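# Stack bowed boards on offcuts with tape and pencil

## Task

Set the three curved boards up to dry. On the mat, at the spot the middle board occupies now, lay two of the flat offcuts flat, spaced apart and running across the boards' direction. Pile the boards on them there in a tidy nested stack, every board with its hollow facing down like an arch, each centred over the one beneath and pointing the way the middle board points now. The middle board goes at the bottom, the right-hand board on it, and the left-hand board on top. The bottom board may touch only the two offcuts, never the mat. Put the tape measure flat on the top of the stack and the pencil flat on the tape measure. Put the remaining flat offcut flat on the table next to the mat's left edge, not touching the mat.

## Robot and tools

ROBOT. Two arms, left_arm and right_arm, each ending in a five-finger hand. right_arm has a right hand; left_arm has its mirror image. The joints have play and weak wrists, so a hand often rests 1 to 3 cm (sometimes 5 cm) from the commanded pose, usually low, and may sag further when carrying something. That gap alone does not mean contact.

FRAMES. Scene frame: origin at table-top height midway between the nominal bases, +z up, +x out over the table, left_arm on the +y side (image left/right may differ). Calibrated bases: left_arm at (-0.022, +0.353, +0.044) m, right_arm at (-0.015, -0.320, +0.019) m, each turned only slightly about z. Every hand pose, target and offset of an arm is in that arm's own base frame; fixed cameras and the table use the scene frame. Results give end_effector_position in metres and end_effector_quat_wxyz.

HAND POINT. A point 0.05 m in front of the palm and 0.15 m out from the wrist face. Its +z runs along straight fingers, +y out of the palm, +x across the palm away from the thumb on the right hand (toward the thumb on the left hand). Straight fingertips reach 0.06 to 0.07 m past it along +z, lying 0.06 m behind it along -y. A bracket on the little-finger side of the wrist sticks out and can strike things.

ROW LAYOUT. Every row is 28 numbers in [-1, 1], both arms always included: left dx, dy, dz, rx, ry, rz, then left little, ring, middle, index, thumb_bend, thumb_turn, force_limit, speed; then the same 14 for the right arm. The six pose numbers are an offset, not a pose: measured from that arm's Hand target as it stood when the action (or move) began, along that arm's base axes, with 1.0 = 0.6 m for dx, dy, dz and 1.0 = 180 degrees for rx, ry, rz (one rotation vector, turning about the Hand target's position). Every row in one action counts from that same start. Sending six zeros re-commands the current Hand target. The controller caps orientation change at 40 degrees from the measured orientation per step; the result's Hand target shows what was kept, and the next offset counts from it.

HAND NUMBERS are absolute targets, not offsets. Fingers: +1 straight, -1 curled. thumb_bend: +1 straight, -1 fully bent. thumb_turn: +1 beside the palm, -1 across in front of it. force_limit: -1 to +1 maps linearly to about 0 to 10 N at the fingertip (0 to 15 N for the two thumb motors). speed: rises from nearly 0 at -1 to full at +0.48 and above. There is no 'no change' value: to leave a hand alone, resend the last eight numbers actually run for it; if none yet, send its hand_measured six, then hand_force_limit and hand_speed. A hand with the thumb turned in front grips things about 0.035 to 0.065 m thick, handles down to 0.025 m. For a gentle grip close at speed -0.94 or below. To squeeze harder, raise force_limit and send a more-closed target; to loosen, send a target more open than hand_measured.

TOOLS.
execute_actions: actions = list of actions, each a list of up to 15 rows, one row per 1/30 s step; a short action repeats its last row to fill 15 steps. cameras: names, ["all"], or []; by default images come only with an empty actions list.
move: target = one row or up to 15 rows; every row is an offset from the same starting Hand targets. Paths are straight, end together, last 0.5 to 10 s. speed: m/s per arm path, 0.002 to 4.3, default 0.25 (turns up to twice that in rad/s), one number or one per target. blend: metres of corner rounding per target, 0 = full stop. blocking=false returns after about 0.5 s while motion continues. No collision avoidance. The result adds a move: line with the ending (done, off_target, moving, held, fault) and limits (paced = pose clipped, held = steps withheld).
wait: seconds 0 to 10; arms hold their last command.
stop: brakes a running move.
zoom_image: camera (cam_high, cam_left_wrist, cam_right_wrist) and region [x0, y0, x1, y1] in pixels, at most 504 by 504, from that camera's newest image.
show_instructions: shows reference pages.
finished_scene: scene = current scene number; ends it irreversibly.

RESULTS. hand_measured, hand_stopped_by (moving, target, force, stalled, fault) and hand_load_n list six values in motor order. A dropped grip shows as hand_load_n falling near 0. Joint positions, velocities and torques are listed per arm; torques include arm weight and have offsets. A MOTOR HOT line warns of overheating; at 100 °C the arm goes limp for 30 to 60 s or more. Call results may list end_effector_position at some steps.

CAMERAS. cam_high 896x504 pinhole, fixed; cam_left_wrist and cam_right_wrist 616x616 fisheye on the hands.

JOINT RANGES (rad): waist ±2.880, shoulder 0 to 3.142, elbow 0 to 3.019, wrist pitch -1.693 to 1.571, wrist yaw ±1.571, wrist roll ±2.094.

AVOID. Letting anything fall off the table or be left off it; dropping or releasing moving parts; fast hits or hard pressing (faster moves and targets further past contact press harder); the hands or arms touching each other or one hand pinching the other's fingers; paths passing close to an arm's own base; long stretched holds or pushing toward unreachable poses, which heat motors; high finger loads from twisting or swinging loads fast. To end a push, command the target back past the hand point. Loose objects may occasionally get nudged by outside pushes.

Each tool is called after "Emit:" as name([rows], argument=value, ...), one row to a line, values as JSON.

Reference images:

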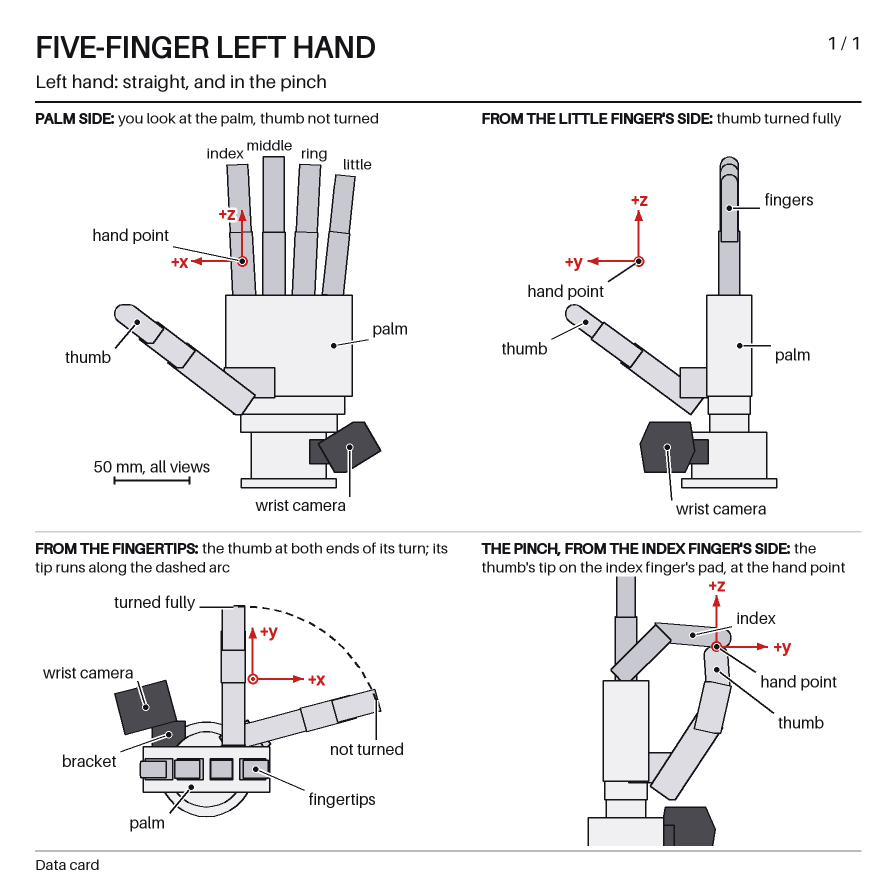

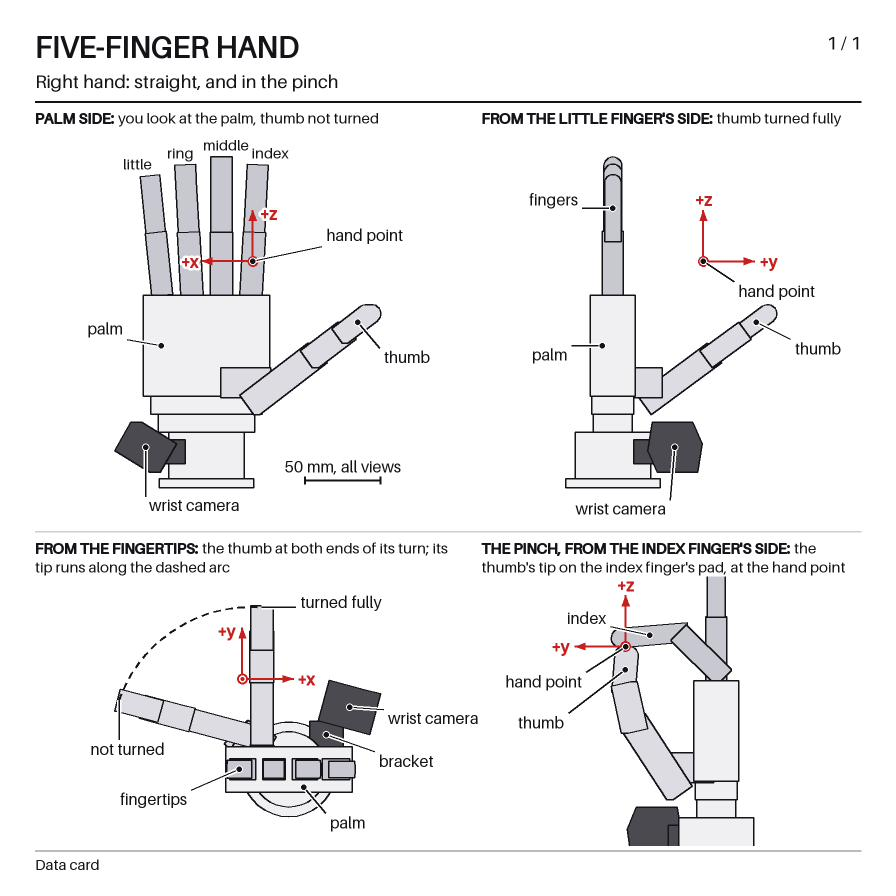

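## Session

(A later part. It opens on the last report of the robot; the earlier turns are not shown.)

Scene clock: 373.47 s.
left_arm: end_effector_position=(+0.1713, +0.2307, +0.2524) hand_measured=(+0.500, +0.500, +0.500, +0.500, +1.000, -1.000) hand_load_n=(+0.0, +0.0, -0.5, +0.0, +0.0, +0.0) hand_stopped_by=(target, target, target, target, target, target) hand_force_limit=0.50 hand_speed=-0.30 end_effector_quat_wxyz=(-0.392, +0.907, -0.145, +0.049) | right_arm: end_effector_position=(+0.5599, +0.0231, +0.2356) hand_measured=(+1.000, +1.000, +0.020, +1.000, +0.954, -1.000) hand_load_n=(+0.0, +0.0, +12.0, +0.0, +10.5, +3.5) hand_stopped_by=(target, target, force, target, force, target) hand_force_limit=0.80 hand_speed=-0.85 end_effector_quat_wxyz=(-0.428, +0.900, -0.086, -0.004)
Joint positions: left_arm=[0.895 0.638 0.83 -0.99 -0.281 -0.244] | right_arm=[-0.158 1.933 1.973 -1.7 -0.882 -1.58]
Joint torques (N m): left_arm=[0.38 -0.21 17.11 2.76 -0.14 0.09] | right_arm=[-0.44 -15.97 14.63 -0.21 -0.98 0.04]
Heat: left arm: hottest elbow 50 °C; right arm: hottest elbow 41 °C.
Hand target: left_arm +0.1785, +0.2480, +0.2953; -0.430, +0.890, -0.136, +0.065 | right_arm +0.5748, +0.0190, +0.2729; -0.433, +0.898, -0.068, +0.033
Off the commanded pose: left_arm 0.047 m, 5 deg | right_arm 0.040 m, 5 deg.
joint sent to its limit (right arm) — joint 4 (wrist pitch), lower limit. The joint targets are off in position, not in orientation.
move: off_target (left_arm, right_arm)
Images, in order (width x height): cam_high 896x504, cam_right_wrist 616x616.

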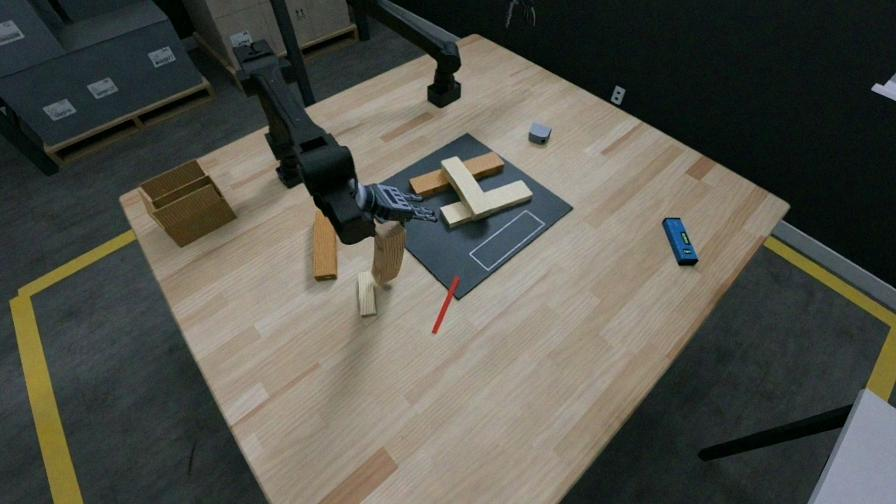

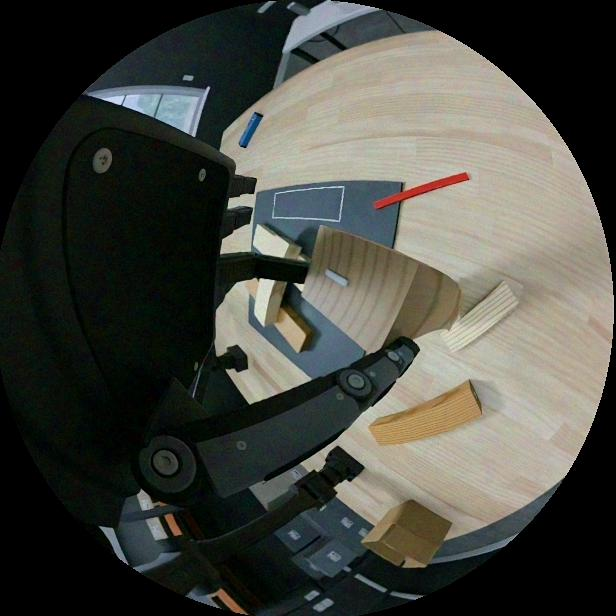

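Emit:
move(target=[0, 0, 0, 0, 0, 0, 0.5, 0.5, 0.5, 0.5, 1, -1, 0.5, -0.3, 0.015, 0.095, -0.05, 0, 0, 0.0, 1, 1, -0.6, 1, 0.4, -1, 0.8, -0.85], speed=0.08, cameras=["cam_right_wrist", "cam_high"])

Emit:
zoom_image(camera="cam_high", region=[320, 130, 500, 310])

Scene clock: 377.43 s.
left_arm: end_effector_position=(+0.1713, +0.2307, +0.2524) hand_measured=(+0.500, +0.500, +0.500, +0.500, +1.000, -1.000) hand_load_n=(-0.5, +0.0, +0.0, +0.0, +0.0, +0.0) hand_stopped_by=(target, target, target, target, target, target) hand_force_limit=0.50 hand_speed=-0.30 end_effector_quat_wxyz=(-0.392, +0.907, -0.145, +0.049) | right_arm: end_effector_position=(+0.5784, +0.0714, +0.2155) hand_measured=(+1.000, +1.000, +0.020, +1.000, +0.954, -1.000) hand_load_n=(+0.0, +0.0, +12.0, +0.0, +11.0, +3.0) hand_stopped_by=(target, target, force, target, force, target) hand_force_limit=0.80 hand_speed=-0.85 end_effector_quat_wxyz=(-0.427, +0.901, -0.076, +0.006)
Joint positions: left_arm=[0.895 0.638 0.83 -0.99 -0.281 -0.244] | right_arm=[-0.074 1.933 1.924 -1.531 -0.883 -1.461]
Joint torques (N m): left_arm=[0.79 -0.38 17.18 2.63 -0.1 0.08] | right_arm=[1.03 -17.32 9.94 0.95 -0.85 0.26]
Heat: left arm: hottest elbow 50 °C; right arm: hottest elbow 42 °C.
Hand target: left_arm +0.1785, +0.2480, +0.2953; -0.430, +0.890, -0.136, +0.065 | right_arm +0.5838, +0.0760, +0.2429; -0.433, +0.898, -0.068, +0.033
Off the commanded pose: left_arm 0.047 m, 5 deg | right_arm 0.028 m, 3 deg.
move: off_target (left_arm, right_arm)
Images, in order (width x height): cam_high 896x504, cam_right_wrist 616x616.

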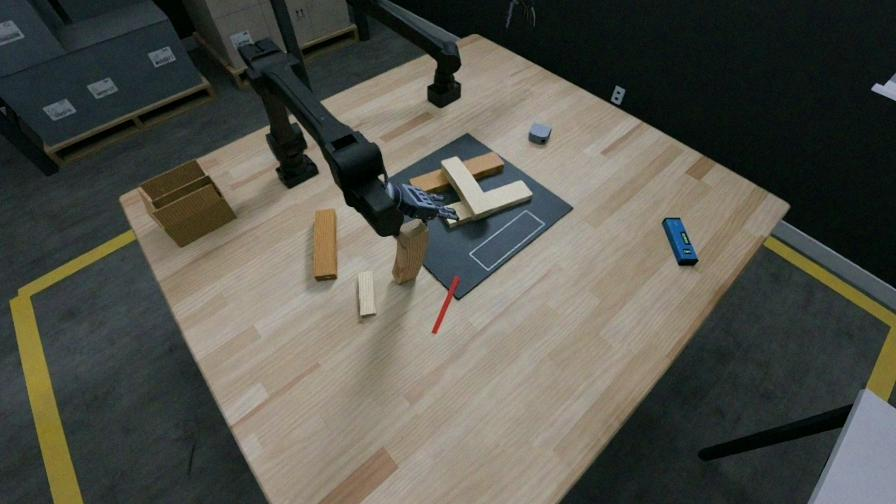

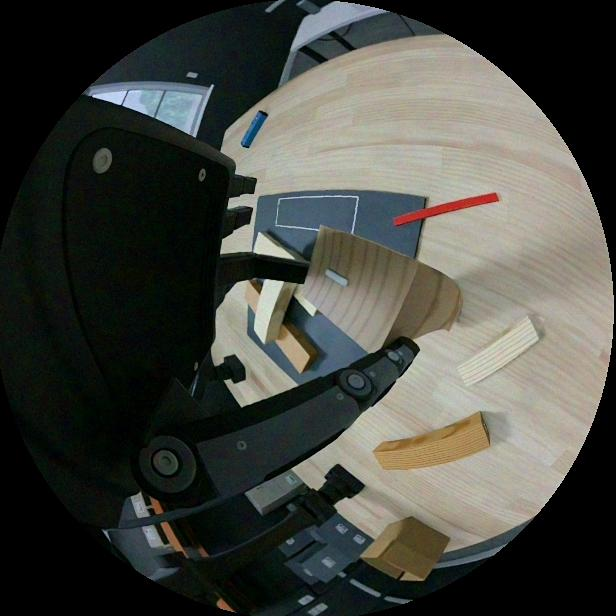

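Scaled by 2.800 from the camera's 896x504 image, which has a finer 1280x720 frame.

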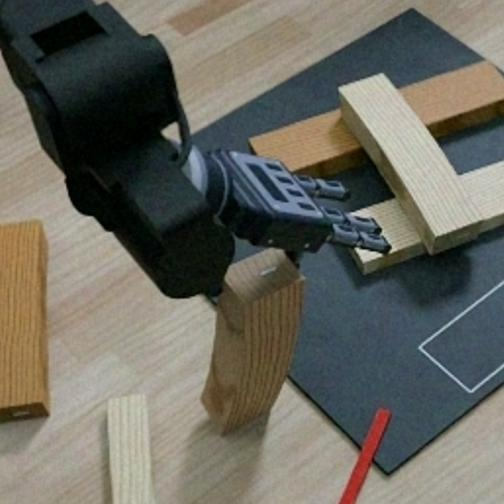

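Emit:
move([
  [0, 0, 0, 0, 0, 0, 0.5, 0.5, 0.5, 0.5, 1, -1, 0.5, -0.3, 0.0, 0.0, -0.03, 0, 0, 0.0, 1, 1, -0.6, 1, 0.4, -1, 0.8, -0.85],
  [0, 0, 0, 0, 0, 0, 0.5, 0.5, 0.5, 0.5, 1, -1, 0.5, -0.3, -0.11, 0.013, -0.05, 0, 0, 0.0, 1, 1, -0.6, 1, 0.4, -1, 0.8, -0.85],
], speed=0.06, cameras=["cam_high"])

Emit:
zoom_image(camera="cam_high", region=[300, 150, 480, 330])

Scene clock: 382.10 s.
left_arm: end_effector_position=(+0.1713, +0.2307, +0.2524) hand_measured=(+0.500, +0.500, +0.500, +0.500, +1.000, -1.000) hand_load_n=(+0.0, +0.0, -0.5, +0.0, +0.0, +0.0) hand_stopped_by=(target, target, target, target, target, target) hand_force_limit=0.50 hand_speed=-0.30 end_effector_quat_wxyz=(-0.392, +0.907, -0.145, +0.049) | right_arm: end_effector_position=(+0.5145, +0.0803, +0.2059) hand_measured=(+1.000, +1.000, +0.020, +1.000, +0.954, -1.000) hand_load_n=(+0.0, +0.0, +10.5, +0.0, +11.0, +3.0) hand_stopped_by=(target, target, force, target, force, target) hand_force_limit=0.80 hand_speed=-0.85 end_effector_quat_wxyz=(-0.435, +0.897, -0.079, +0.018)
Joint positions: left_arm=[0.895 0.638 0.83 -0.99 -0.281 -0.244] | right_arm=[-0.072 1.733 1.61 -1.376 -0.9 -1.433]
Joint torques (N m): left_arm=[0.91 0.32 17.22 2.81 -0.11 0.1] | right_arm=[1.49 -13.74 7.87 1.28 -0.22 0.15]
Heat: left arm: hottest elbow 50 °C; right arm: hottest elbow 42 °C.
Hand target: left_arm +0.1785, +0.2480, +0.2953; -0.430, +0.890, -0.136, +0.065 | right_arm +0.5178, +0.0838, +0.2129; -0.433, +0.898, -0.068, +0.033
Off the commanded pose: left_arm 0.047 m, 5 deg | right_arm 0.008 m, 2 deg.
move: off_target (left_arm)
Images, in order (width x height): cam_high 896x504.

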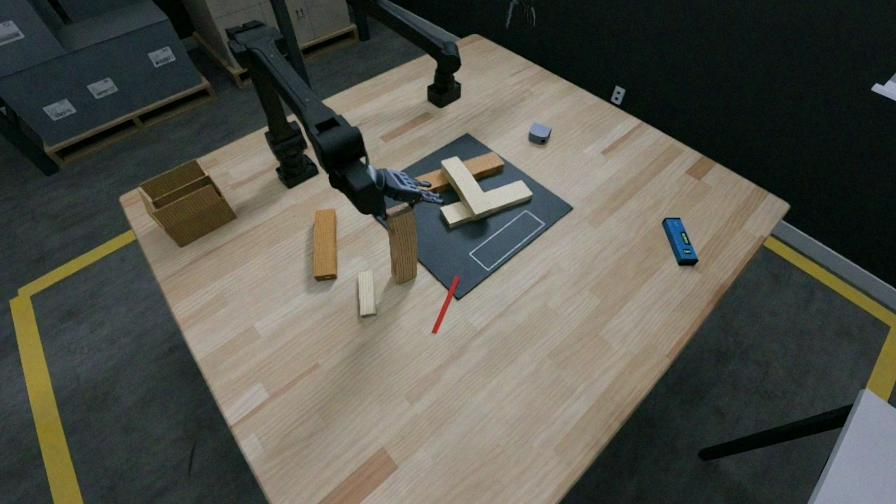

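Scaled by 2.800 from the camera's 896x504 image, which has a finer 1280x720 frame.

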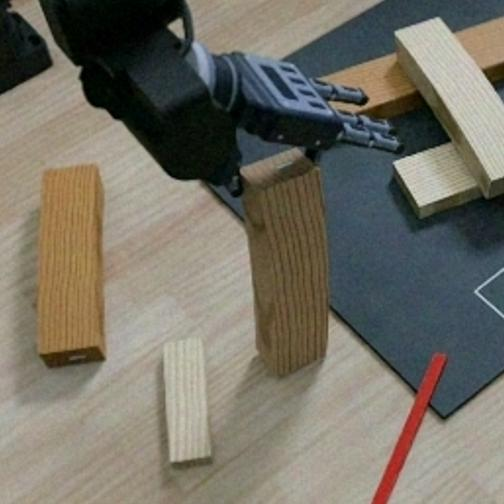

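Emit:
move([
  [0, 0, 0, 0, 0, 0, 0.5, 0.5, 0.5, 0.5, 1, -1, 0.5, -0.3, -0.1, 0.0, -0.063, 0, 0, 0.0, 1, 1, -0.6, 1, 0.4, -1, 0.8, -0.85],
  [0, 0, 0, 0, 0, 0, 0.5, 0.5, 0.5, 0.5, 1, -1, 0.5, -0.3, -0.178, -0.013, -0.155, 0, 0, 0.0, 1, 1, -0.6, 1, 0.4, -1, 0.8, -0.85],
], speed=0.06, blend=[0.02, 0], cameras=["cam_high"])

Emit:
zoom_image(camera="cam_high", region=[300, 150, 480, 330])

Scene clock: 386.13 s.
left_arm: end_effector_position=(+0.1713, +0.2307, +0.2524) hand_measured=(+0.500, +0.500, +0.500, +0.500, +1.000, -1.000) hand_load_n=(+0.0, +0.0, +0.0, +0.0, +0.0, +0.0) hand_stopped_by=(target, target, target, target, target, target) hand_force_limit=0.50 hand_speed=-0.30 end_effector_quat_wxyz=(-0.392, +0.907, -0.145, +0.049) | right_arm: end_effector_position=(+0.3963, +0.0853, +0.1074) hand_measured=(+1.000, +1.000, +0.020, +1.000, +0.954, -1.000) hand_load_n=(+0.0, +0.0, +10.0, +0.0, +9.5, +1.5) hand_stopped_by=(target, target, force, target, force, target) hand_force_limit=0.80 hand_speed=-0.85 end_effector_quat_wxyz=(-0.432, +0.898, -0.081, -0.003)
Joint positions: left_arm=[0.895 0.638 0.83 -0.99 -0.281 -0.244] | right_arm=[-0.077 1.541 1.099 -1.12 -0.894 -1.464]
Joint torques (N m): left_arm=[0.79 -0.44 17.24 2.71 -0.11 0.08] | right_arm=[-0.73 -10.93 8.53 1.1 -0.48 -0.06]
Heat: left arm: hottest elbow 50 °C; right arm: hottest elbow 41 °C.
Hand target: left_arm +0.1785, +0.2480, +0.2953; -0.430, +0.890, -0.136, +0.065 | right_arm +0.4110, +0.0760, +0.1199; -0.433, +0.898, -0.068, +0.033
Off the commanded pose: left_arm 0.047 m, 5 deg | right_arm 0.021 m, 4 deg.
move: off_target (left_arm, right_arm)
Images, in order (width x height): cam_high 896x504.

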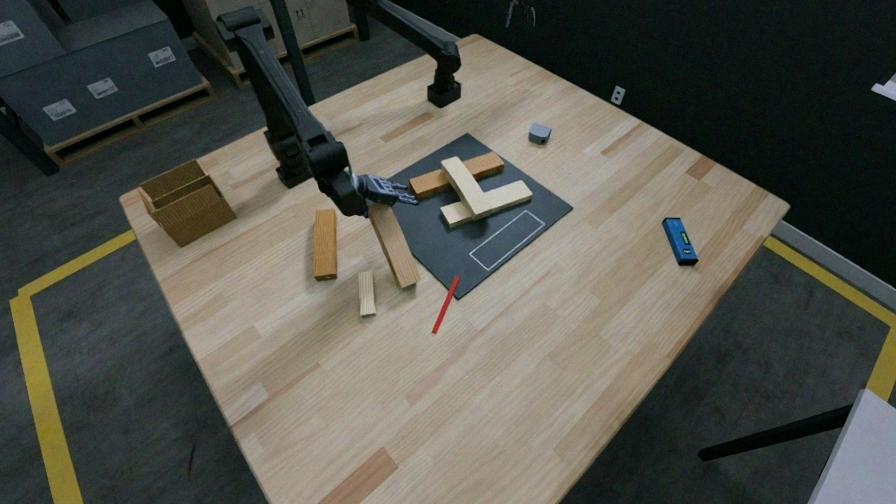

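Scaled by 2.800 from the camera's 896x504 image, which has a finer 1280x720 frame.

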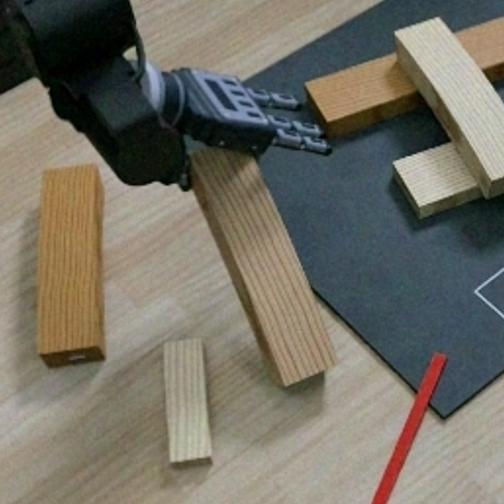

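Emit:
move([
  [0, 0, 0, 0, 0, 0, 0.5, 0.5, 0.5, 0.5, 1, -1, 0.5, -0.3, -0.035, -0.027, -0.108, 0, 0, 0.0, 1, 1, -0.6, 1, 0.4, -1, 0.8, -0.85],
  [0, 0, 0, 0, 0, 0, 0.5, 0.5, 0.5, 0.5, 1, -1, 0.5, -0.3, -0.04, -0.035, -0.18, 0, 0, 0.0, 1, 1, -0.6, 1, 0.4, -1, 0.8, -0.85],
], speed=[0.06, 0.04], cameras=["cam_high", "cam_right_wrist"])

Emit:
zoom_image(camera="cam_high", region=[300, 150, 480, 330])

Scene clock: 390.47 s.
left_arm: end_effector_position=(+0.1713, +0.2307, +0.2524) hand_measured=(+0.500, +0.500, +0.500, +0.500, +1.000, -1.000) hand_load_n=(+0.0, +0.0, +0.0, +0.0, +0.0, +0.0) hand_stopped_by=(target, target, target, target, target, target) hand_force_limit=0.50 hand_speed=-0.30 end_effector_quat_wxyz=(-0.392, +0.907, -0.145, +0.049) | right_arm: end_effector_position=(+0.3732, +0.0641, +0.0081) hand_measured=(+1.000, +1.000, +0.020, +1.000, +0.954, -1.000) hand_load_n=(+0.0, +0.0, +10.5, +0.0, +9.5, +0.5) hand_stopped_by=(target, target, force, target, force, target) hand_force_limit=0.80 hand_speed=-0.85 end_effector_quat_wxyz=(-0.432, +0.899, -0.070, +0.010)
Joint positions: left_arm=[0.895 0.638 0.83 -0.99 -0.281 -0.244] | right_arm=[-0.134 1.643 0.915 -0.882 -0.894 -1.568]
Joint torques (N m): left_arm=[0.62 0.03 17.13 2.82 -0.13 0.09] | right_arm=[-0.67 -9.47 7.24 1.01 -0.56 -0.01]
Heat: left arm: hottest elbow 50 °C; right arm: hottest elbow 41 °C.
Hand target: left_arm +0.1785, +0.2480, +0.2953; -0.430, +0.890, -0.136, +0.065 | right_arm +0.3870, +0.0550, +0.0119; -0.433, +0.898, -0.068, +0.033
Off the commanded pose: left_arm 0.047 m, 5 deg | right_arm 0.017 m, 3 deg.
move: off_target (left_arm, right_arm)
Images, in order (width x height): cam_high 896x504, cam_right_wrist 616x616.

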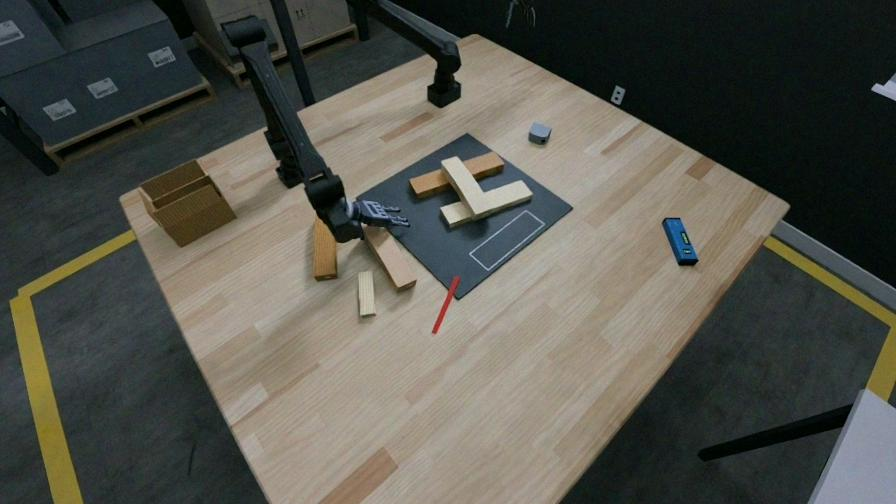

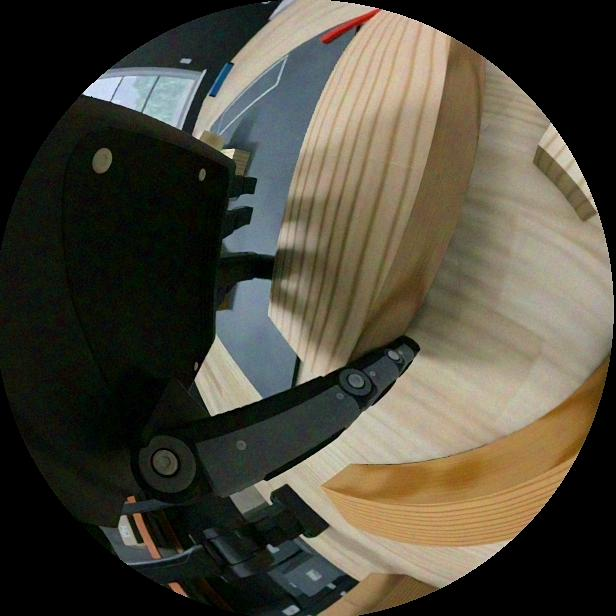

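Scaled by 2.800 from the camera's 896x504 image, which has a finer 1280x720 frame.

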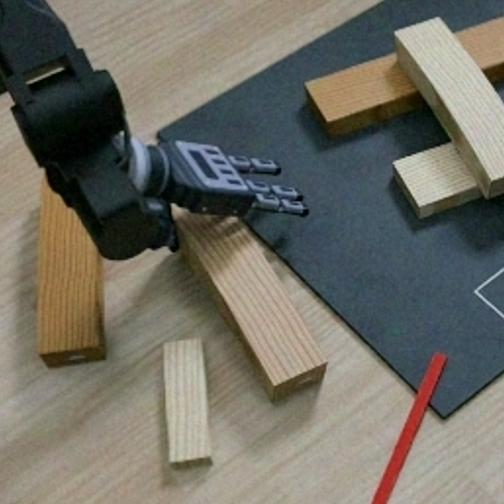

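Emit:
move(target=[0, 0, 0, 0, 0, 0, 0.5, 0.5, 0.5, 0.5, 1, -1, 0.5, -0.3, -0.005, 0.005, -0.025, 0, 0, 0.0, 1, 1, -0.6, 1, 0.4, -1, 0.8, -0.85], speed=0.04)

Scene clock: 392.27 s.
left_arm: end_effector_position=(+0.1713, +0.2307, +0.2524) hand_measured=(+0.500, +0.500, +0.500, +0.500, +1.000, -1.000) hand_load_n=(+0.0, +0.0, +0.0, +0.0, +0.0, +0.0) hand_stopped_by=(target, target, target, target, target, target) hand_force_limit=0.50 hand_speed=-0.30 end_effector_quat_wxyz=(-0.392, +0.907, -0.145, +0.049) | right_arm: end_effector_position=(+0.3738, +0.0644, +0.0000) hand_measured=(+1.000, +1.000, +0.020, +1.000, +0.954, -1.000) hand_load_n=(+0.0, +0.0, +8.0, +0.0, +10.5, +1.0) hand_stopped_by=(target, target, force, target, force, target) hand_force_limit=0.80 hand_speed=-0.85 end_effector_quat_wxyz=(-0.434, +0.898, -0.070, +0.017)
Joint positions: left_arm=[0.895 0.638 0.83 -0.99 -0.281 -0.244] | right_arm=[-0.135 1.652 0.898 -0.839 -0.898 -1.56]
Joint torques (N m): left_arm=[0.73 -0.21 17.26 2.7 -0.11 0.07] | right_arm=[-0.21 -8.7 6.32 1.42 -0.43 0.08]
Heat: left arm: hottest elbow 51 °C; right arm: hottest elbow 41 °C.
Hand target: left_arm +0.1785, +0.2480, +0.2953; -0.430, +0.890, -0.136, +0.065 | right_arm +0.3840, +0.0580, -0.0031; -0.433, +0.898, -0.068, +0.033
Off the commanded pose: left_arm 0.047 m, 5 deg | right_arm 0.012 m, 2 deg.
move: off_target (left_arm, right_arm)

Emit:
move([
  [0, 0, 0, 0, 0, 0, 0.5, 0.5, 0.5, 0.5, 1, -1, 0.5, -0.3, -0.006, 0.005, 0.006, 0, 0, 0.0, 1, 1, 0.6, 1, 1, -1, 0.6, -0.5],
  [0, 0, 0, 0, 0, 0, 0.5, 0.5, 0.5, 0.5, 1, -1, 0.5, -0.3, 0.01, 0.005, 0.2, 0, 0, 0, 1, 1, 0.6, 1, 1, -1, 0.6, -0.5],
  [0, 0, 0, 0, 0, 0, 0.5, 0.5, 0.5, 0.5, 1, -1, 0.5, -0.3, 0.14, 0.0, 0.2, 0, 0, 0, 0.55, 0.6, 0.6, 0.6, 1, -1, 0.6, -0.5],
], speed=[0.05, 0.12, 0.15], cameras=["cam_right_wrist", "cam_high"])

Emit:
zoom_image(camera="cam_high", region=[300, 150, 480, 330])

Scene clock: 398.80 s.
left_arm: end_effector_position=(+0.1713, +0.2307, +0.2524) hand_measured=(+0.500, +0.500, +0.500, +0.500, +1.000, -1.000) hand_load_n=(+0.0, +0.0, +0.0, +0.0, +0.0, +0.0) hand_stopped_by=(target, target, target, target, target, target) hand_force_limit=0.50 hand_speed=-0.30 end_effector_quat_wxyz=(-0.392, +0.907, -0.145, +0.049) | right_arm: end_effector_position=(+0.4491, +0.0510, +0.1009) hand_measured=(+0.550, +0.600, +0.448, +0.600, +1.000, -1.000) hand_load_n=(+0.0, +0.0, +0.0, +0.0, +0.0, +0.0) hand_stopped_by=(target, target, stalled, target, target, target) hand_force_limit=0.60 hand_speed=-0.50 end_effector_quat_wxyz=(-0.431, +0.898, -0.082, +0.020)
Joint positions: left_arm=[0.895 0.638 0.83 -0.99 -0.281 -0.244] | right_arm=[-0.141 1.663 1.234 -1.146 -0.892 -1.533]
Joint torques (N m): left_arm=[0.97 -0.5 17.13 2.71 -0.12 0.09] | right_arm=[1.79 -10.52 12.14 -0.06 -0.65 0.21]
Heat: left arm: hottest elbow 51 °C; right arm: hottest elbow 40 °C.
Hand target: left_arm +0.1785, +0.2480, +0.2953; -0.430, +0.890, -0.136, +0.065 | right_arm +0.4680, +0.0580, +0.1169; -0.433, +0.898, -0.068, +0.033
Off the commanded pose: left_arm 0.047 m, 5 deg | right_arm 0.026 m, 2 deg.
move: off_target (left_arm, right_arm); target 3's new numbers were sent with right_arm's hand 0.026 m and 2 deg from that target
Images, in order (width x height): cam_high 896x504, cam_right_wrist 616x616.

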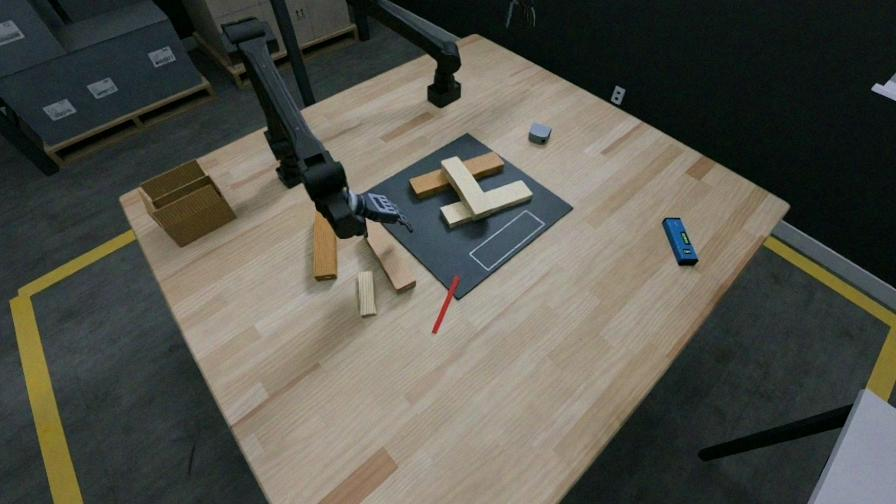

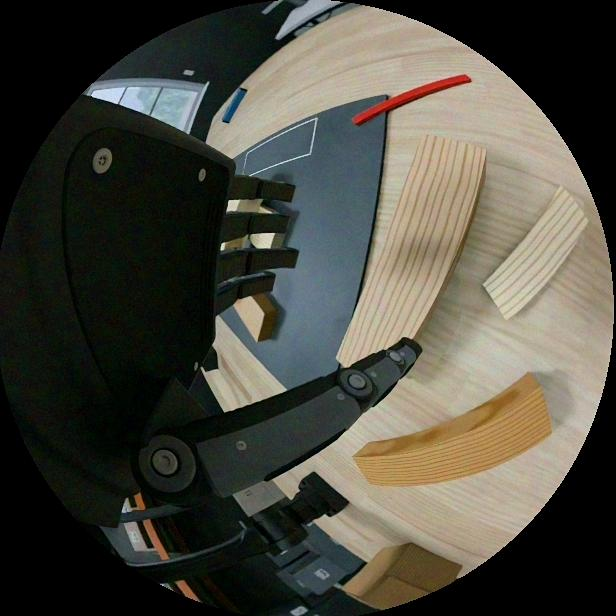

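Scaled by 2.800 from the camera's 896x504 image, which has a finer 1280x720 frame.

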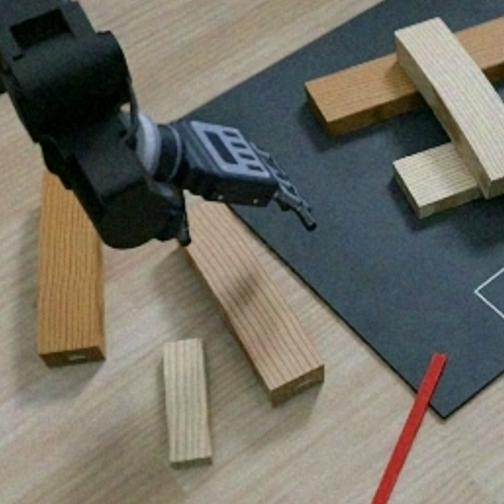

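Emit:
zoom_image(camera="cam_high", region=[355, 210, 425, 300])

Emit:
zoom_image(camera="cam_right_wrist", region=[320, 110, 520, 390])

Scaled by 5.600 from the camera's 896x504 image, which has a finer 1280x720 frame.

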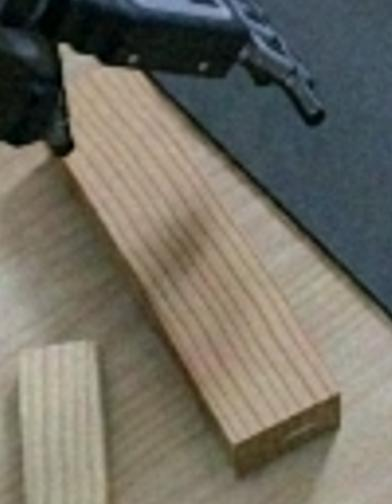

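Scaled by 1.800 from the camera's 616x616 image, which has a finer 880x880 frame.

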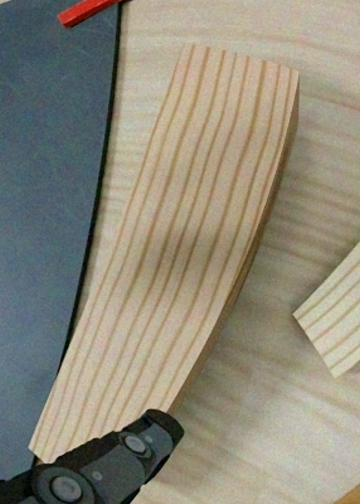

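Emit:
move([
  [0, 0, 0, 0, 0, 0, 0.5, 0.5, 0.5, 0.5, 1, -1, 0.5, -0.3, 0.033, -0.055, -0.03, 0, 0, 0, 0.58, 0.62, 0.62, 0.62, 1, -1, 0.6, -0.5],
  [0, 0, 0, 0, 0, 0, 0.5, 0.5, 0.5, 0.5, 1, -1, 0.5, -0.3, 0.033, -0.055, -0.13, 0, 0, 0, 0.58, 0.62, 0.62, 0.62, 1, -1, 0.6, -0.5],
], speed=0.1, cameras=["cam_right_wrist"])

Scene clock: 404.57 s.
left_arm: end_effector_position=(+0.1713, +0.2307, +0.2524) hand_measured=(+0.500, +0.500, +0.500, +0.500, +1.000, -1.000) hand_load_n=(+0.0, -0.5, +0.0, +0.0, +0.0, +0.0) hand_stopped_by=(target, target, target, target, target, target) hand_force_limit=0.50 hand_speed=-0.30 end_effector_quat_wxyz=(-0.392, +0.907, -0.145, +0.049) | right_arm: end_effector_position=(+0.4788, +0.0294, +0.0384) hand_measured=(+0.580, +0.620, +0.620, +0.620, +1.000, -1.000) hand_load_n=(+0.0, +0.0, +0.0, +0.0, +0.0, +0.0) hand_stopped_by=(target, target, target, target, target, target) hand_force_limit=0.60 hand_speed=-0.50 end_effector_quat_wxyz=(-0.432, +0.899, -0.076, +0.018)
Joint positions: left_arm=[0.895 0.638 0.83 -0.99 -0.281 -0.244] | right_arm=[-0.175 1.828 1.278 -1.08 -0.892 -1.605]
Joint torques (N m): left_arm=[0.85 -0.26 17.11 2.84 -0.11 0.1] | right_arm=[-0.26 -12.22 7.56 0.79 -0.63 -0.02]
Heat: left arm: hottest elbow 51 °C; right arm: hottest elbow 40 °C.
Hand target: left_arm +0.1785, +0.2480, +0.2953; -0.430, +0.890, -0.136, +0.065 | right_arm +0.4878, +0.0250, +0.0389; -0.433, +0.898, -0.068, +0.033
Off the commanded pose: left_arm 0.047 m, 5 deg | right_arm 0.010 m, 2 deg.
move: off_target (left_arm)
Images, in order (width x height): cam_right_wrist 616x616.

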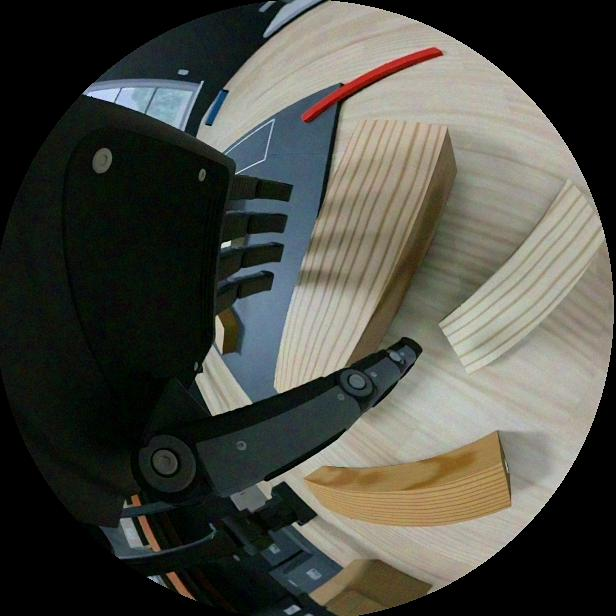

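Emit:
move([
  [0, 0, 0, 0, 0, 0, 0.5, 0.5, 0.5, 0.5, 1, -1, 0.5, -0.3, 0.0, 0.0, -0.048, 0, 0, 0, 0.58, 0.62, 0.62, 0.62, 1, -1, 0.6, -0.5],
  [0, 0, 0, 0, 0, 0, 0.5, 0.5, 0.5, 0.5, 1, -1, 0.5, -0.3, -0.006, 0.002, -0.048, 0, 0, 0, 0.05, 0.0, 0.0, 0.0, 1, -1, -0.3, -0.8],
  [0, 0, 0, 0, 0, 0, 0.5, 0.5, 0.5, 0.5, 1, -1, 0.5, -0.3, -0.006, 0.002, -0.048, 0, 0, 0, 0.05, 0.0, 0.0, 0.0, 0.3, -1, 0.6, -0.8],
], speed=0.06, cameras=["cam_right_wrist"])

Scene clock: 411.53 s.
left_arm: end_effector_position=(+0.1713, +0.2307, +0.2524) hand_measured=(+0.500, +0.500, +0.500, +0.500, +1.000, -1.000) hand_load_n=(+0.0, +0.0, +0.0, +0.0, +0.0, -0.5) hand_stopped_by=(target, target, target, target, target, target) hand_force_limit=0.50 hand_speed=-0.30 end_effector_quat_wxyz=(-0.392, +0.907, -0.145, +0.049) | right_arm: end_effector_position=(+0.4754, +0.0338, +0.0070) hand_measured=(+0.050, +0.002, +0.050, +0.032, +0.944, -1.000) hand_load_n=(+0.0, +8.0, +6.0, +9.5, +11.0, +0.0) hand_stopped_by=(target, force, force, force, force, target) hand_force_limit=0.60 hand_speed=-0.80 end_effector_quat_wxyz=(-0.433, +0.899, -0.071, +0.016)
Joint positions: left_arm=[0.895 0.638 0.83 -0.99 -0.281 -0.244] | right_arm=[-0.167 1.868 1.24 -1.005 -0.894 -1.609]
Joint torques (N m): left_arm=[1.14 -0.15 17.11 2.77 -0.12 0.09] | right_arm=[-0.26 -12.69 7.1 0.73 -0.55 0]
Heat: left arm: hottest elbow 51 °C; right arm: hottest elbow 40 °C.
Hand target: left_arm +0.1785, +0.2480, +0.2953; -0.430, +0.890, -0.136, +0.065 | right_arm +0.4842, +0.0262, +0.0101; -0.433, +0.898, -0.068, +0.033
Off the commanded pose: left_arm 0.047 m, 5 deg | right_arm 0.012 m, 2 deg.
move: off_target (left_arm, right_arm); target 3's new numbers were sent with right_arm's hand 0.012 m and 2 deg from that target
Images, in order (width x height): cam_right_wrist 616x616.

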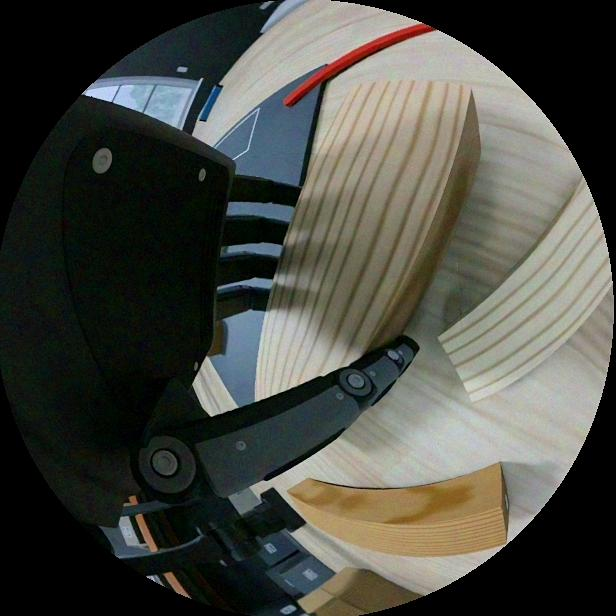

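Emit:
move([
  [0, 0, 0, 0, 0, 0, 0.5, 0.5, 0.5, 0.5, 1, -1, 0.5, -0.3, 0.005, 0.0, 0.26, 0, 0, 0, 0.05, 0.0, 0.0, 0.0, 0.3, -1, 0.6, -0.8],
  [0, 0, 0, 0, 0, 0, 0.5, 0.5, 0.5, 0.5, 1, -1, 0.5, -0.3, -0.045, 0.598, 0.28, 0, 0, -0.029, 0.05, 0.0, 0.0, 0.0, 0.3, -1, 0.6, -0.8],
], speed=[0.08, 0.15], cameras=["cam_right_wrist", "cam_high"])

Emit:
zoom_image(camera="cam_high", region=[390, 100, 560, 270])

Scene clock: 418.90 s.
left_arm: end_effector_position=(+0.1713, +0.2307, +0.2524) hand_measured=(+0.500, +0.500, +0.500, +0.500, +1.000, -1.000) hand_load_n=(+0.0, +0.0, +0.0, +0.0, +0.0, +0.0) hand_stopped_by=(target, target, target, target, target, target) hand_force_limit=0.50 hand_speed=-0.30 end_effector_quat_wxyz=(-0.392, +0.907, -0.145, +0.049) | right_arm: end_effector_position=(+0.4234, +0.3608, +0.1253) hand_measured=(+0.050, +0.002, +0.050, +0.032, +0.944, -1.000) hand_load_n=(+0.0, +8.5, +3.5, +6.0, +8.5, +2.0) hand_stopped_by=(target, force, force, force, force, target) hand_force_limit=0.60 hand_speed=-0.80 end_effector_quat_wxyz=(-0.391, +0.912, -0.123, +0.010)
Joint positions: left_arm=[0.895 0.638 0.83 -0.99 -0.281 -0.244] | right_arm=[0.523 1.643 1.266 -0.615 -0.593 -0.599]
Joint torques (N m): left_arm=[0.5 0.09 17.22 2.71 -0.12 0.09] | right_arm=[0.97 -13.04 15.99 2.33 -0.38 0.29]
Heat: left arm: hottest elbow 51 °C; right arm: hottest elbow 40 °C.
Hand target: left_arm +0.1785, +0.2480, +0.2953; -0.430, +0.890, -0.136, +0.065 | right_arm +0.4572, +0.3850, +0.1781; -0.431, +0.894, -0.109, +0.053
Off the commanded pose: left_arm 0.047 m, 5 deg | right_arm 0.067 m, 7 deg.
move: off_target (left_arm, right_arm)
Images, in order (width x height): cam_high 896x504, cam_right_wrist 616x616.

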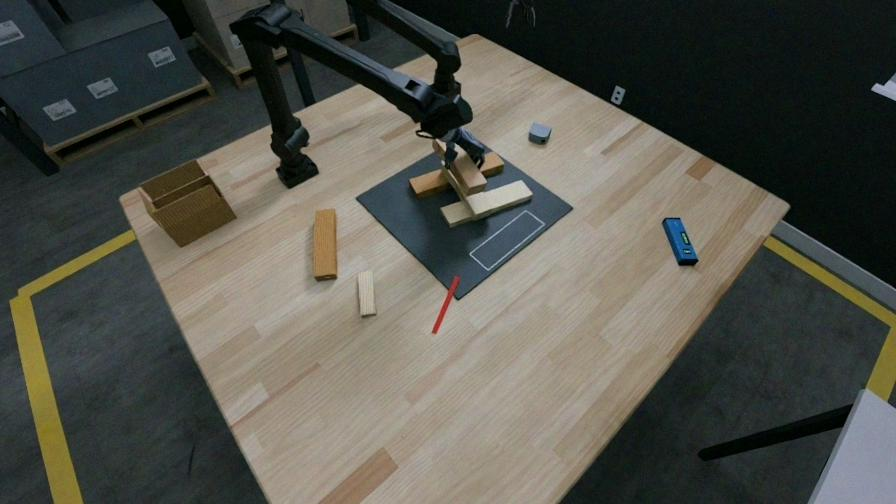

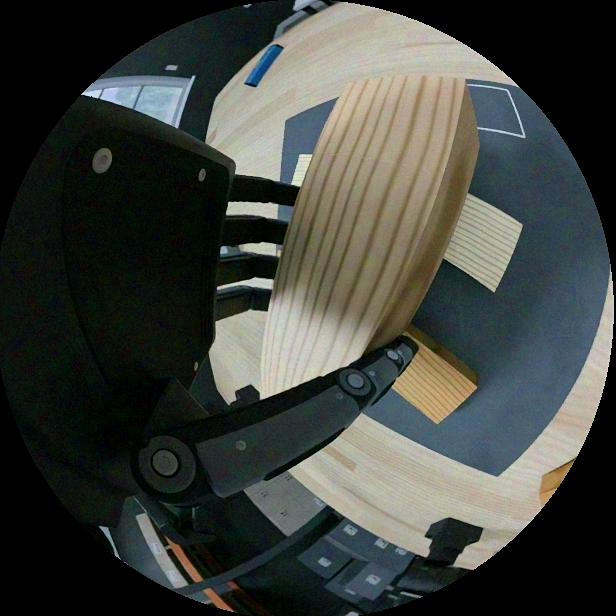

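Scaled by 2.965 from the camera's 896x504 image, which has a finer 1280x720 frame.

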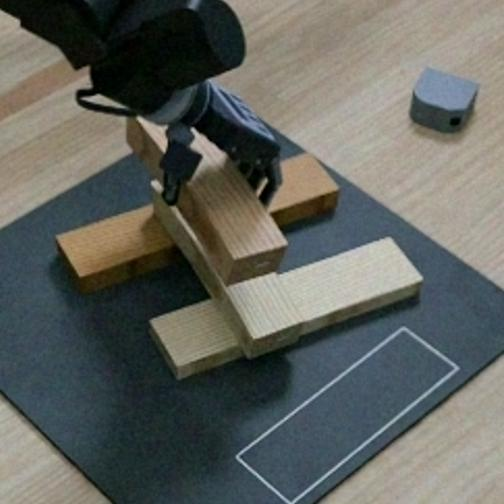

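Emit:
move(target=[0, 0, 0, 0, 0, 0, 0.5, 0.5, 0.5, 0.5, 1, -1, 0.5, -0.3, 0.0, 0.0, -0.1, 0, 0, 0.0, 0.05, 0.0, 0.0, 0.0, 0.3, -1, 0.6, -0.8], speed=0.08, cameras=["cam_right_wrist", "cam_high"])

Emit:
zoom_image(camera="cam_high", region=[420, 120, 520, 220])

Scene clock: 422.10 s.
left_arm: end_effector_position=(+0.1713, +0.2307, +0.2524) hand_measured=(+0.500, +0.500, +0.500, +0.500, +1.000, -1.000) hand_load_n=(+0.0, +0.0, +0.0, +0.0, +0.0, +0.0) hand_stopped_by=(target, target, target, target, target, target) hand_force_limit=0.50 hand_speed=-0.30 end_effector_quat_wxyz=(-0.392, +0.907, -0.145, +0.049) | right_arm: end_effector_position=(+0.4433, +0.3722, +0.0894) hand_measured=(+0.050, +0.002, +0.050, +0.032, +0.944, -1.000) hand_load_n=(+0.0, +8.5, +4.0, +6.0, +9.0, +2.0) hand_stopped_by=(target, force, force, force, force, target) hand_force_limit=0.60 hand_speed=-0.80 end_effector_quat_wxyz=(-0.406, +0.906, -0.115, +0.030)
Joint positions: left_arm=[0.895 0.638 0.83 -0.99 -0.281 -0.244] | right_arm=[0.523 1.71 1.238 -0.465 -0.592 -0.595]
Joint torques (N m): left_arm=[0.79 0.44 17.42 2.84 -0.15 0.06] | right_arm=[1.03 -14.04 10.33 2.5 -0.37 0.29]
Heat: left arm: hottest elbow 51 °C; right arm: hottest elbow 40 °C.
Hand target: left_arm +0.1785, +0.2480, +0.2953; -0.430, +0.890, -0.136, +0.065 | right_arm +0.4572, +0.3850, +0.1181; -0.431, +0.894, -0.109, +0.053
Off the commanded pose: left_arm 0.047 m, 5 deg | right_arm 0.034 m, 4 deg.
move: off_target (left_arm, right_arm)
Images, in order (width x height): cam_high 896x504, cam_right_wrist 616x616.

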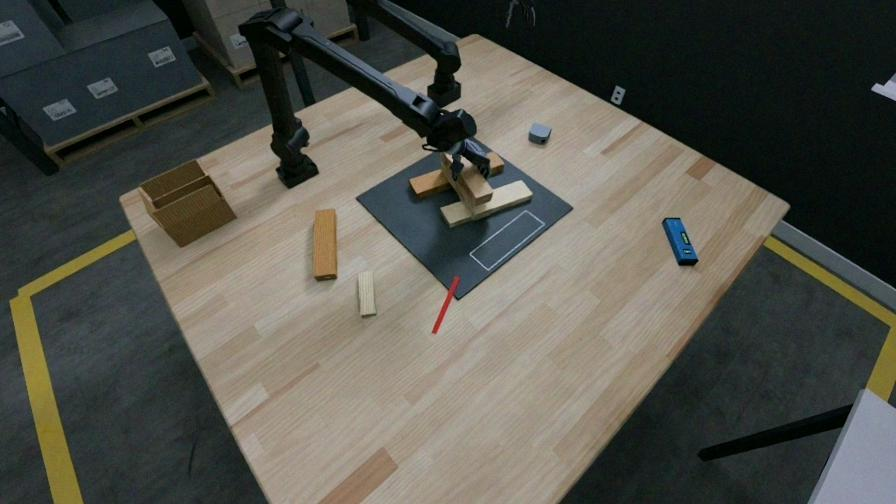

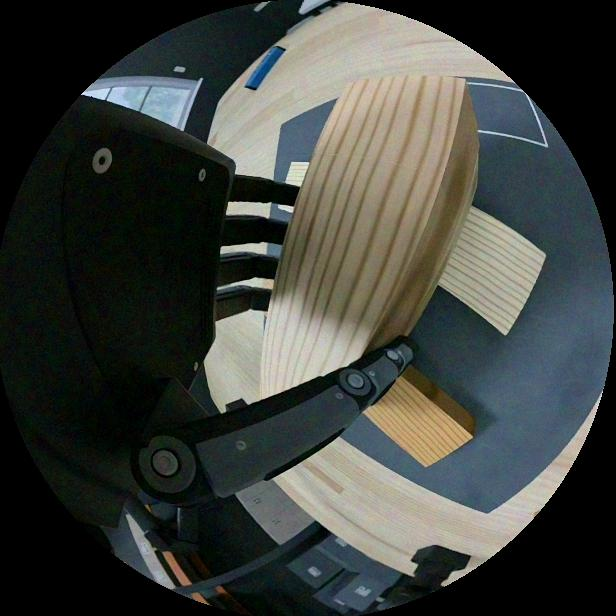

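Scaled by 5.040 from the camera's 896x504 image, which has a finer 1280x720 frame.

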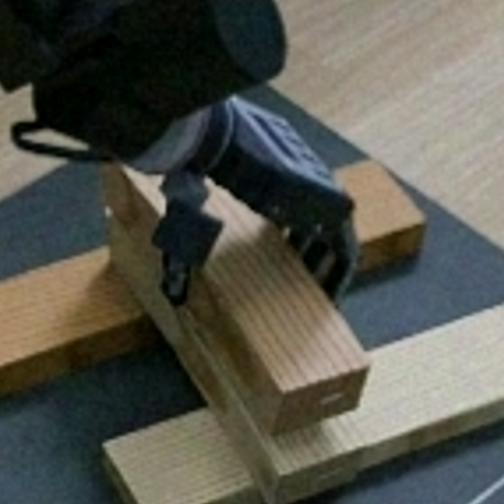

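Emit:
move([
  [0, 0, 0, 0, 0, 0, 0.5, 0.5, 0.5, 0.5, 1, -1, 0.5, -0.3, -0.004, -0.004, -0.065, 0, 0, 0.0, 0.05, 0.0, 0.0, 0.0, 0.3, -1, 0.6, -0.8],
  [0, 0, 0, 0, 0, 0, 0.5, 0.5, 0.5, 0.5, 1, -1, 0.5, -0.3, -0.005, -0.005, -0.09, 0, 0, 0.0, 0.05, 0.0, 0.0, 0.0, 0.3, -1, 0.6, -0.8],
], speed=[0.05, 0.03], cameras=["cam_right_wrist", "cam_high"])

Emit:
zoom_image(camera="cam_high", region=[420, 120, 520, 220])

Scene clock: 425.23 s.
left_arm: end_effector_position=(+0.1713, +0.2307, +0.2524) hand_measured=(+0.500, +0.500, +0.500, +0.500, +1.000, -1.000) hand_load_n=(+0.0, +0.0, +0.0, +0.0, +0.0, +0.0) hand_stopped_by=(target, target, target, target, target, target) hand_force_limit=0.50 hand_speed=-0.30 end_effector_quat_wxyz=(-0.392, +0.907, -0.145, +0.049) | right_arm: end_effector_position=(+0.4465, +0.3769, +0.0740) hand_measured=(+0.050, +0.002, +0.050, +0.032, +0.944, -1.000) hand_load_n=(+0.5, +3.0, +0.0, +5.0, +8.0, -1.5) hand_stopped_by=(target, force, force, force, force, target) hand_force_limit=0.60 hand_speed=-0.80 end_effector_quat_wxyz=(-0.430, +0.894, -0.116, +0.044)
Joint positions: left_arm=[0.895 0.638 0.83 -0.99 -0.281 -0.244] | right_arm=[0.52 1.719 1.179 -0.325 -0.607 -0.563]
Joint torques (N m): left_arm=[0.79 -0.15 17.21 2.74 -0.14 0.07] | right_arm=[0.91 -10.52 8.28 2.48 -0.07 0.03]
Heat: left arm: hottest elbow 51 °C; right arm: hottest elbow 40 °C.
Hand target: left_arm +0.1785, +0.2480, +0.2953; -0.430, +0.890, -0.136, +0.065 | right_arm +0.4542, +0.3820, +0.0641; -0.431, +0.894, -0.109, +0.053
Off the commanded pose: left_arm 0.047 m, 5 deg | right_arm 0.014 m, 1 deg.
move: off_target (left_arm, right_arm)
Images, in order (width x height): cam_high 896x504, cam_right_wrist 616x616.

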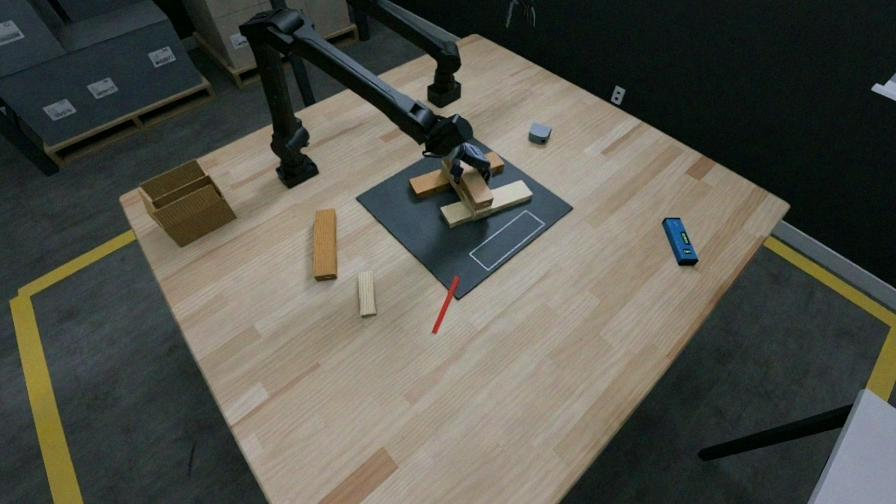

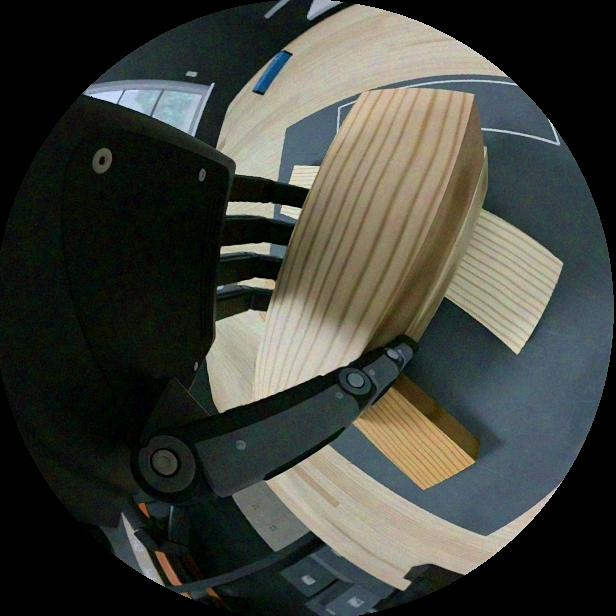

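Scaled by 5.040 from the camera's 896x504 image, which has a finer 1280x720 frame.

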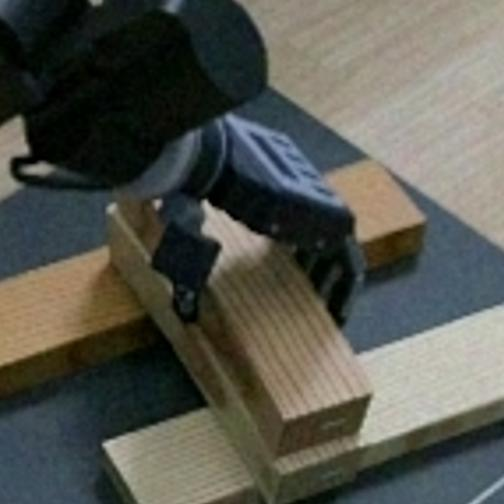

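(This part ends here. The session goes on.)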